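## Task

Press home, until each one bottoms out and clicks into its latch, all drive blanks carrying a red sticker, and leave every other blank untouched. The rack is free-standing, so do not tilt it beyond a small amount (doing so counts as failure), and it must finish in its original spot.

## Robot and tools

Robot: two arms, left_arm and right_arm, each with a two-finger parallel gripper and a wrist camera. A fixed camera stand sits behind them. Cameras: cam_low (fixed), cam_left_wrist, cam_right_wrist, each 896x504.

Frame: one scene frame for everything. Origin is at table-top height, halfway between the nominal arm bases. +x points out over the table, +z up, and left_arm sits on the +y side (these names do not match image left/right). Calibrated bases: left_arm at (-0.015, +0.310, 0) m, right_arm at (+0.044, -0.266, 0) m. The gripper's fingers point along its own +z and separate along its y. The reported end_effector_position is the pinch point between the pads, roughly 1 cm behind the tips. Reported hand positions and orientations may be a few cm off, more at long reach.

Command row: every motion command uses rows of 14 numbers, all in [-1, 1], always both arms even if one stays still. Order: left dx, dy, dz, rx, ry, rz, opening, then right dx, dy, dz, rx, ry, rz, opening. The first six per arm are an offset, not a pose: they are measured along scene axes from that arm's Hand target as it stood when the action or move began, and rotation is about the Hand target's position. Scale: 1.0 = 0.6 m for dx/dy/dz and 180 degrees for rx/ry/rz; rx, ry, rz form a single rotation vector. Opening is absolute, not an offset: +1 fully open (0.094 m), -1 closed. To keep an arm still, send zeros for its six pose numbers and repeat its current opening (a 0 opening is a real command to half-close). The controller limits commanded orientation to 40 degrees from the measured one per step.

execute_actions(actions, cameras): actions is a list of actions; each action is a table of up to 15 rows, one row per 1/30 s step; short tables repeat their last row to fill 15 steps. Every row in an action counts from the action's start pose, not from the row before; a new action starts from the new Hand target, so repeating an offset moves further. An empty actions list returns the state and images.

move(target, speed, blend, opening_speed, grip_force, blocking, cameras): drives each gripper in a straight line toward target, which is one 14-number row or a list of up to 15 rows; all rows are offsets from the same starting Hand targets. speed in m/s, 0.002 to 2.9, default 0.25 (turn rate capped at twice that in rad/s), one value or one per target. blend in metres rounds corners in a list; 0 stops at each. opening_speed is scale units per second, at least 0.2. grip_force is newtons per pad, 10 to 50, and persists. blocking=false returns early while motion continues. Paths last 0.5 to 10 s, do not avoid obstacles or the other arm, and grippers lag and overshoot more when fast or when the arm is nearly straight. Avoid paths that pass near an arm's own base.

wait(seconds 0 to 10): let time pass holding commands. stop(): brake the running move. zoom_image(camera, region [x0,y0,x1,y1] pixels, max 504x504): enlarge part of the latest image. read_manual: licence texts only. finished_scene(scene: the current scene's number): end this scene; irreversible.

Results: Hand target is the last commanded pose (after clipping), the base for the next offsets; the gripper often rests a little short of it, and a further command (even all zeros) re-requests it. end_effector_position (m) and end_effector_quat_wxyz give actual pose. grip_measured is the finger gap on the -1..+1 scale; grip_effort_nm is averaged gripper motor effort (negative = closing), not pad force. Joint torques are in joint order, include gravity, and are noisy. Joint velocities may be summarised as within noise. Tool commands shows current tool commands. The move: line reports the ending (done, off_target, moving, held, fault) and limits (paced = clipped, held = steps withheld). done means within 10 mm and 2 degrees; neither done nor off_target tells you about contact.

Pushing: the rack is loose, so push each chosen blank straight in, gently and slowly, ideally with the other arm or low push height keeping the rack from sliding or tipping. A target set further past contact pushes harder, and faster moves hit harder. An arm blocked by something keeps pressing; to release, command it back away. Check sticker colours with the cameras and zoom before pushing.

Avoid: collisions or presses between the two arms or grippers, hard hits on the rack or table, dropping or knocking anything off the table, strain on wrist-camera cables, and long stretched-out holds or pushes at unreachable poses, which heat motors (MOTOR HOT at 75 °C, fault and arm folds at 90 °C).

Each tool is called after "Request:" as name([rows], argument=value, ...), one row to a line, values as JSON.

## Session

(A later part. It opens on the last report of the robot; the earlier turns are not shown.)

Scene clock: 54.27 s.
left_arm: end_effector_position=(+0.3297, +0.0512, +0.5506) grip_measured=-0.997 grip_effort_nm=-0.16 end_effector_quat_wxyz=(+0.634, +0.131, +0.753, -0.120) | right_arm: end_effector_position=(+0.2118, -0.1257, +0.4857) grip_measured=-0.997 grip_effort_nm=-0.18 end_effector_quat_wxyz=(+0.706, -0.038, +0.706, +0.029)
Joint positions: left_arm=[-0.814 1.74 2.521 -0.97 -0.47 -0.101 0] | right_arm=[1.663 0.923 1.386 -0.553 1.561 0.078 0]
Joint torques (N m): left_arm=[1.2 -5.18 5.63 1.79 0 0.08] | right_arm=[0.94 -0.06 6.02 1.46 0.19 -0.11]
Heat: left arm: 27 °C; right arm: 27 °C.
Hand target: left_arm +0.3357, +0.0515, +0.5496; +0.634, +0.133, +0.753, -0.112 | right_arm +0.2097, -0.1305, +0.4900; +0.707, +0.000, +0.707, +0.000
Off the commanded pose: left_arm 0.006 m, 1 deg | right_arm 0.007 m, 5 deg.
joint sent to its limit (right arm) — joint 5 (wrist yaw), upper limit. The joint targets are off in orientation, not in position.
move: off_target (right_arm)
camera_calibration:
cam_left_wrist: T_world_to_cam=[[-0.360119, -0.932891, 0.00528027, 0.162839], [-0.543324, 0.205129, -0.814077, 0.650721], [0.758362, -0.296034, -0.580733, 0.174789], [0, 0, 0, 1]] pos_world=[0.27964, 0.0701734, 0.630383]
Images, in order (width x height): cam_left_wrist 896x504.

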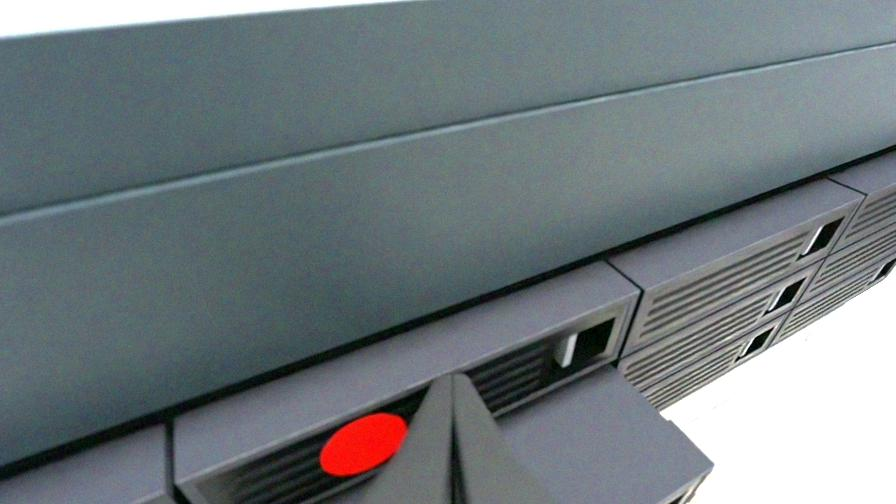

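Request:
move([
  [-0.035,0.0,0,0,0,0,-1,0,0,0,0,0,0,-1],
  [-0.035,0.0,-0.013,0,0,0,-1,0,0,0,0,0,0,-1],
], speed=0.06, cameras=["cam_left_wrist"])

Scene clock: 56.70 s.
left_arm: end_effector_position=(+0.3169, +0.0466, +0.5375) grip_measured=-0.997 grip_effort_nm=-0.16 end_effector_quat_wxyz=(+0.628, +0.144, +0.757, -0.112) | right_arm: end_effector_position=(+0.2118, -0.1257, +0.4857) grip_measured=-0.997 grip_effort_nm=-0.18 end_effector_quat_wxyz=(+0.706, -0.038, +0.706, +0.029)
Joint positions: left_arm=[-0.859 1.663 2.37 -0.922 -0.507 -0.093 0] | right_arm=[1.663 0.923 1.386 -0.553 1.561 0.078 0]
Joint torques (N m): left_arm=[-0.44 -7.75 3 1.96 -0.28 -0.09] | right_arm=[0.94 -0.05 6.01 1.46 0.19 -0.11]
Heat: left arm: 27 °C; right arm: 27 °C.
Hand target: left_arm +0.3147, +0.0515, +0.5418; +0.634, +0.133, +0.753, -0.112 | right_arm +0.2097, -0.1305, +0.4900; +0.707, +0.000, +0.707, +0.000
Off the commanded pose: left_arm 0.007 m, 2 deg | right_arm 0.007 m, 5 deg.
joint sent to its limit (right arm) — joint 5 (wrist yaw), upper limit. The joint targets are off in orientation, not in position.
move: off_target (right_arm)
camera_calibration:
cam_left_wrist: T_world_to_cam=[[-0.369051, -0.929168, -0.0211572, 0.170942], [-0.5485, 0.23612, -0.80212, 0.627916], [0.7503, -0.284418, -0.596789, 0.186155], [0, 0, 0, 1]] pos_world=[0.267826, 0.0635161, 0.618376]
Images, in order (width x height): cam_left_wrist 896x504.

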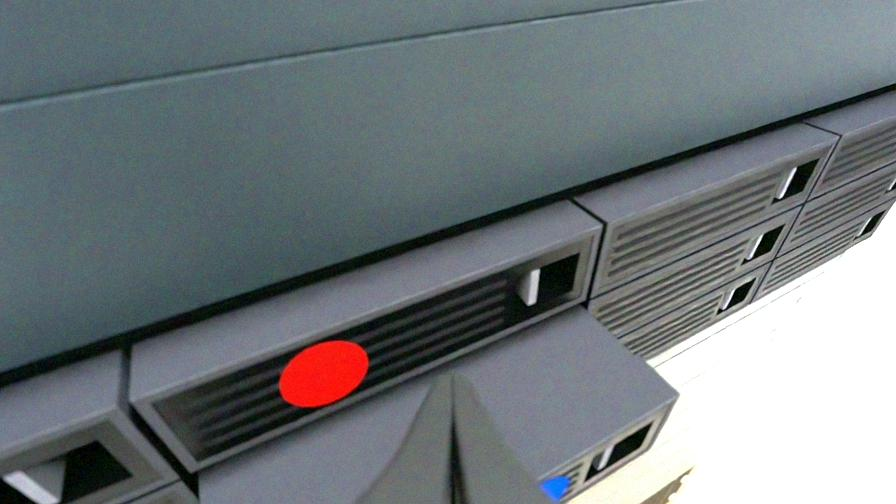

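Request:
move([
  [0.0,0.0,0.007,0,0,0,-1,0,0,0,0,0,0,-1],
  [0.056,0.0,0.003,0,0,0,-1,0,0,0,0,0,0,-1],
], speed=0.05, blend=[0.003, 0], cameras=["cam_left_wrist"])

Scene clock: 59.10 s.
left_arm: end_effector_position=(+0.3304, +0.0537, +0.5469) grip_measured=-0.997 grip_effort_nm=-0.16 end_effector_quat_wxyz=(+0.630, +0.140, +0.754, -0.126) | right_arm: end_effector_position=(+0.2118, -0.1257, +0.4857) grip_measured=-0.997 grip_effort_nm=-0.19 end_effector_quat_wxyz=(+0.706, -0.038, +0.706, +0.029)
Joint positions: left_arm=[-0.793 1.709 2.466 -0.95 -0.427 -0.095 0] | right_arm=[1.663 0.923 1.386 -0.553 1.561 0.078 0]
Joint torques (N m): left_arm=[2.35 -3.37 5.15 2.16 -0.11 0.07] | right_arm=[0.96 -0.06 6.02 1.46 0.19 -0.11]
Heat: left arm: 27 °C; right arm: 27 °C.
Hand target: left_arm +0.3483, +0.0514, +0.5436; +0.634, +0.133, +0.753, -0.112 | right_arm +0.2097, -0.1305, +0.4900; +0.707, +0.000, +0.707, +0.000
Off the commanded pose: left_arm 0.018 m, 2 deg | right_arm 0.007 m, 5 deg.
joint sent to its limit (right arm) — joint 5 (wrist yaw), upper limit. The joint targets are off in orientation, not in position.
move: off_target (left_arm, right_arm); blend cut to 0.0021 m at target 1
camera_calibration:
cam_left_wrist: T_world_to_cam=[[-0.380023, -0.924965, 0.00463019, 0.171915], [-0.544309, 0.219577, -0.809638, 0.644722], [0.74787, -0.310201, -0.586912, 0.180435], [0, 0, 0, 1]] pos_world=[0.281318, 0.0734203, 0.627094]
Images, in order (width x height): cam_left_wrist 896x504.

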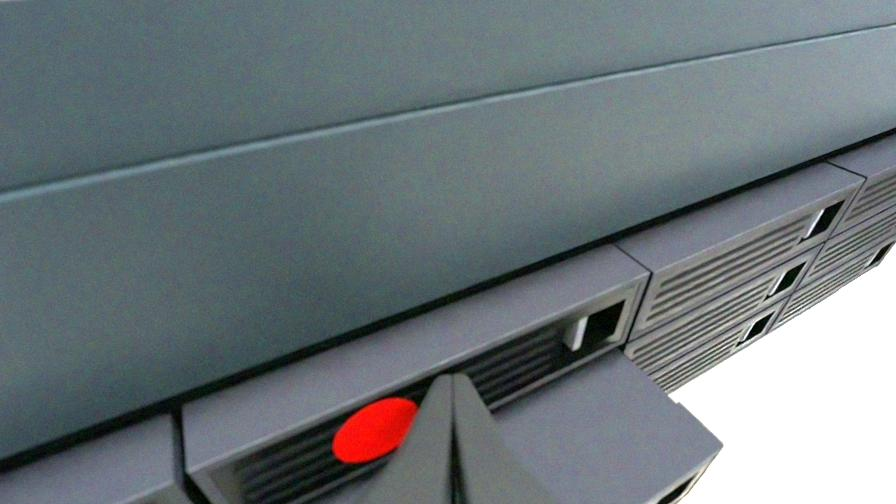

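Request:
move(target=[0.022,0.0,-0.003,0,0,0,-1,0,0,0,0,0,0,-1], speed=0.04, cameras=["cam_left_wrist"])

Scene clock: 60.53 s.
left_arm: end_effector_position=(+0.3311, +0.0539, +0.5467) grip_measured=-0.997 grip_effort_nm=-0.16 end_effector_quat_wxyz=(+0.625, +0.151, +0.754, -0.135) | right_arm: end_effector_position=(+0.2118, -0.1257, +0.4857) grip_measured=-0.997 grip_effort_nm=-0.18 end_effector_quat_wxyz=(+0.706, -0.038, +0.706, +0.029)
Joint positions: left_arm=[-0.771 1.714 2.483 -0.967 -0.376 -0.089 0] | right_arm=[1.663 0.923 1.386 -0.553 1.561 0.078 0]
Joint torques (N m): left_arm=[3.45 -2 4.51 2.46 -0.32 0.08] | right_arm=[0.94 -0.08 6.02 1.46 0.2 -0.11]
Heat: left arm: 28 °C; right arm: 27 °C.
Hand target: left_arm +0.3615, +0.0514, +0.5418; +0.634, +0.133, +0.753, -0.112 | right_arm +0.2097, -0.1305, +0.4900; +0.707, +0.000, +0.707, +0.000
Off the commanded pose: left_arm 0.031 m, 4 deg | right_arm 0.007 m, 5 deg.
joint sent to its limit (right arm) — joint 5 (wrist yaw), upper limit. The joint targets are off in orientation, not in position.
move: off_target (left_arm, right_arm)
camera_calibration:
cam_left_wrist: T_world_to_cam=[[-0.406956, -0.913428, 0.00601153, 0.179916], [-0.543852, 0.237002, -0.805018, 0.641316], [0.733901, -0.330876, -0.59322, 0.189002], [0, 0, 0, 1]] pos_world=[0.28329, 0.074883, 0.627309]
Images, in order (width x height): cam_left_wrist 896x504.

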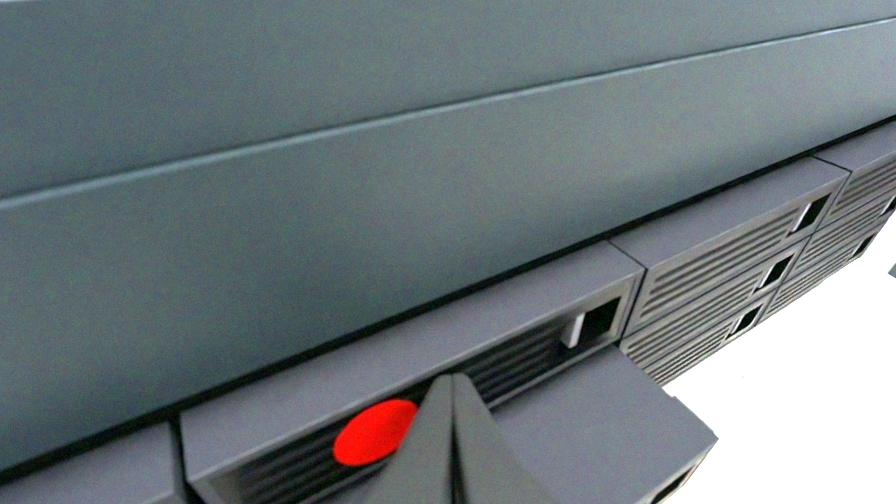

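Firm stop. Retreat and verify.

Request:
move(target=[-0.2,0.03,0.0,0,0,0,-1,0,0,0,0,0,0,-1], speed=0.15, cameras=["all"])

Scene clock: 62.70 s.
left_arm: end_effector_position=(+0.2434, +0.0636, +0.5504) grip_measured=-0.997 grip_effort_nm=-0.16 end_effector_quat_wxyz=(+0.643, +0.133, +0.744, -0.126) | right_arm: end_effector_position=(+0.2118, -0.1257, +0.4857) grip_measured=-0.997 grip_effort_nm=-0.19 end_effector_quat_wxyz=(+0.706, -0.038, +0.706, +0.029)
Joint positions: left_arm=[-1.084 1.466 2.197 -0.922 -0.726 -0.144 0] | right_arm=[1.663 0.923 1.386 -0.553 1.561 0.078 0]
Joint torques (N m): left_arm=[-0.58 -4.85 3.36 1.31 -0.33 -0.15] | right_arm=[0.94 -0.06 6.01 1.45 0.2 -0.11]
Heat: left arm: 28 °C; right arm: 27 °C.
Hand target: left_arm +0.2415, +0.0695, +0.5418; +0.634, +0.133, +0.753, -0.112 | right_arm +0.2097, -0.1305, +0.4900; +0.707, +0.000, +0.707, +0.000
Off the commanded pose: left_arm 0.011 m, 2 deg | right_arm 0.007 m, 5 deg.
joint sent to its limit (right arm) — joint 5 (wrist yaw), upper limit. The joint targets are off in orientation, not in position.
move: off_target (left_arm, right_arm)
camera_calibration:
cam_left_wrist: T_world_to_cam=[[-0.370529, -0.928798, 0.00648777, 0.145014], [-0.521892, 0.202412, -0.828648, 0.604214], [0.768334, -0.310425, -0.559732, 0.230652], [0, 0, 0, 1]] pos_world=[0.191848, 0.0839884, 0.628843]
cam_right_wrist: T_world_to_cam=[[0.110249, -0.993873, -0.00788248, -0.145318], [-0.429315, -0.0404675, -0.902248, 0.561989], [0.8964, 0.102856, -0.431146, 0.123161], [0, 0, 0, 1]] pos_world=[0.14689, -0.134353, 0.559008]

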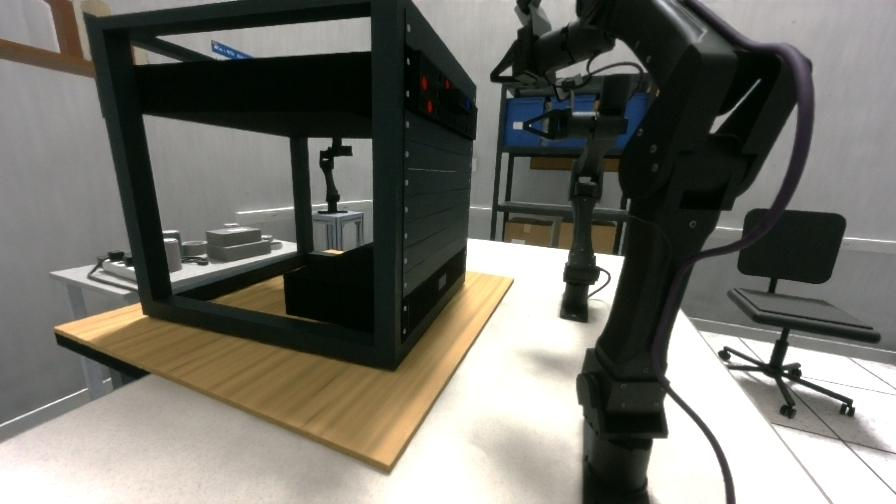

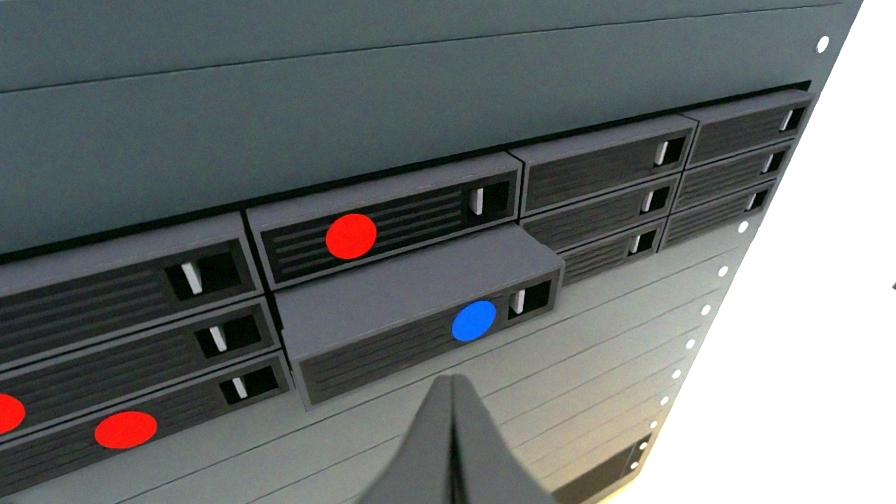

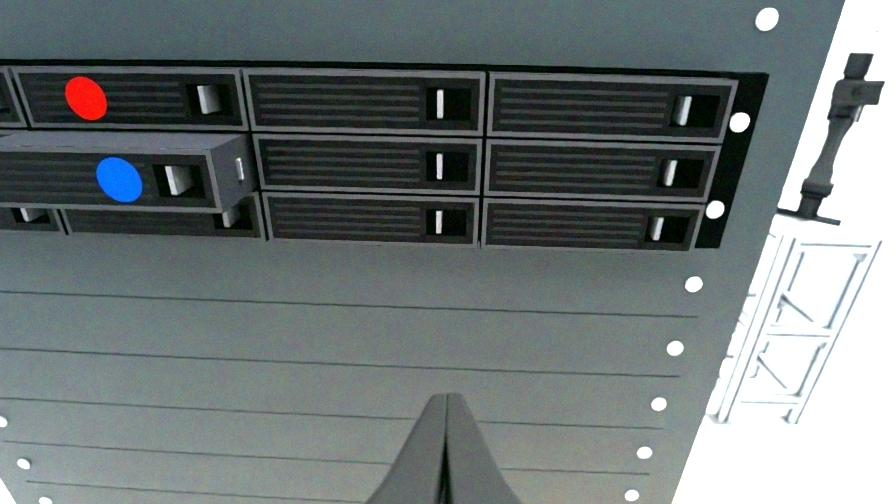

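Request:
finished_scene(scene=3)

The scene is finished: the task was done.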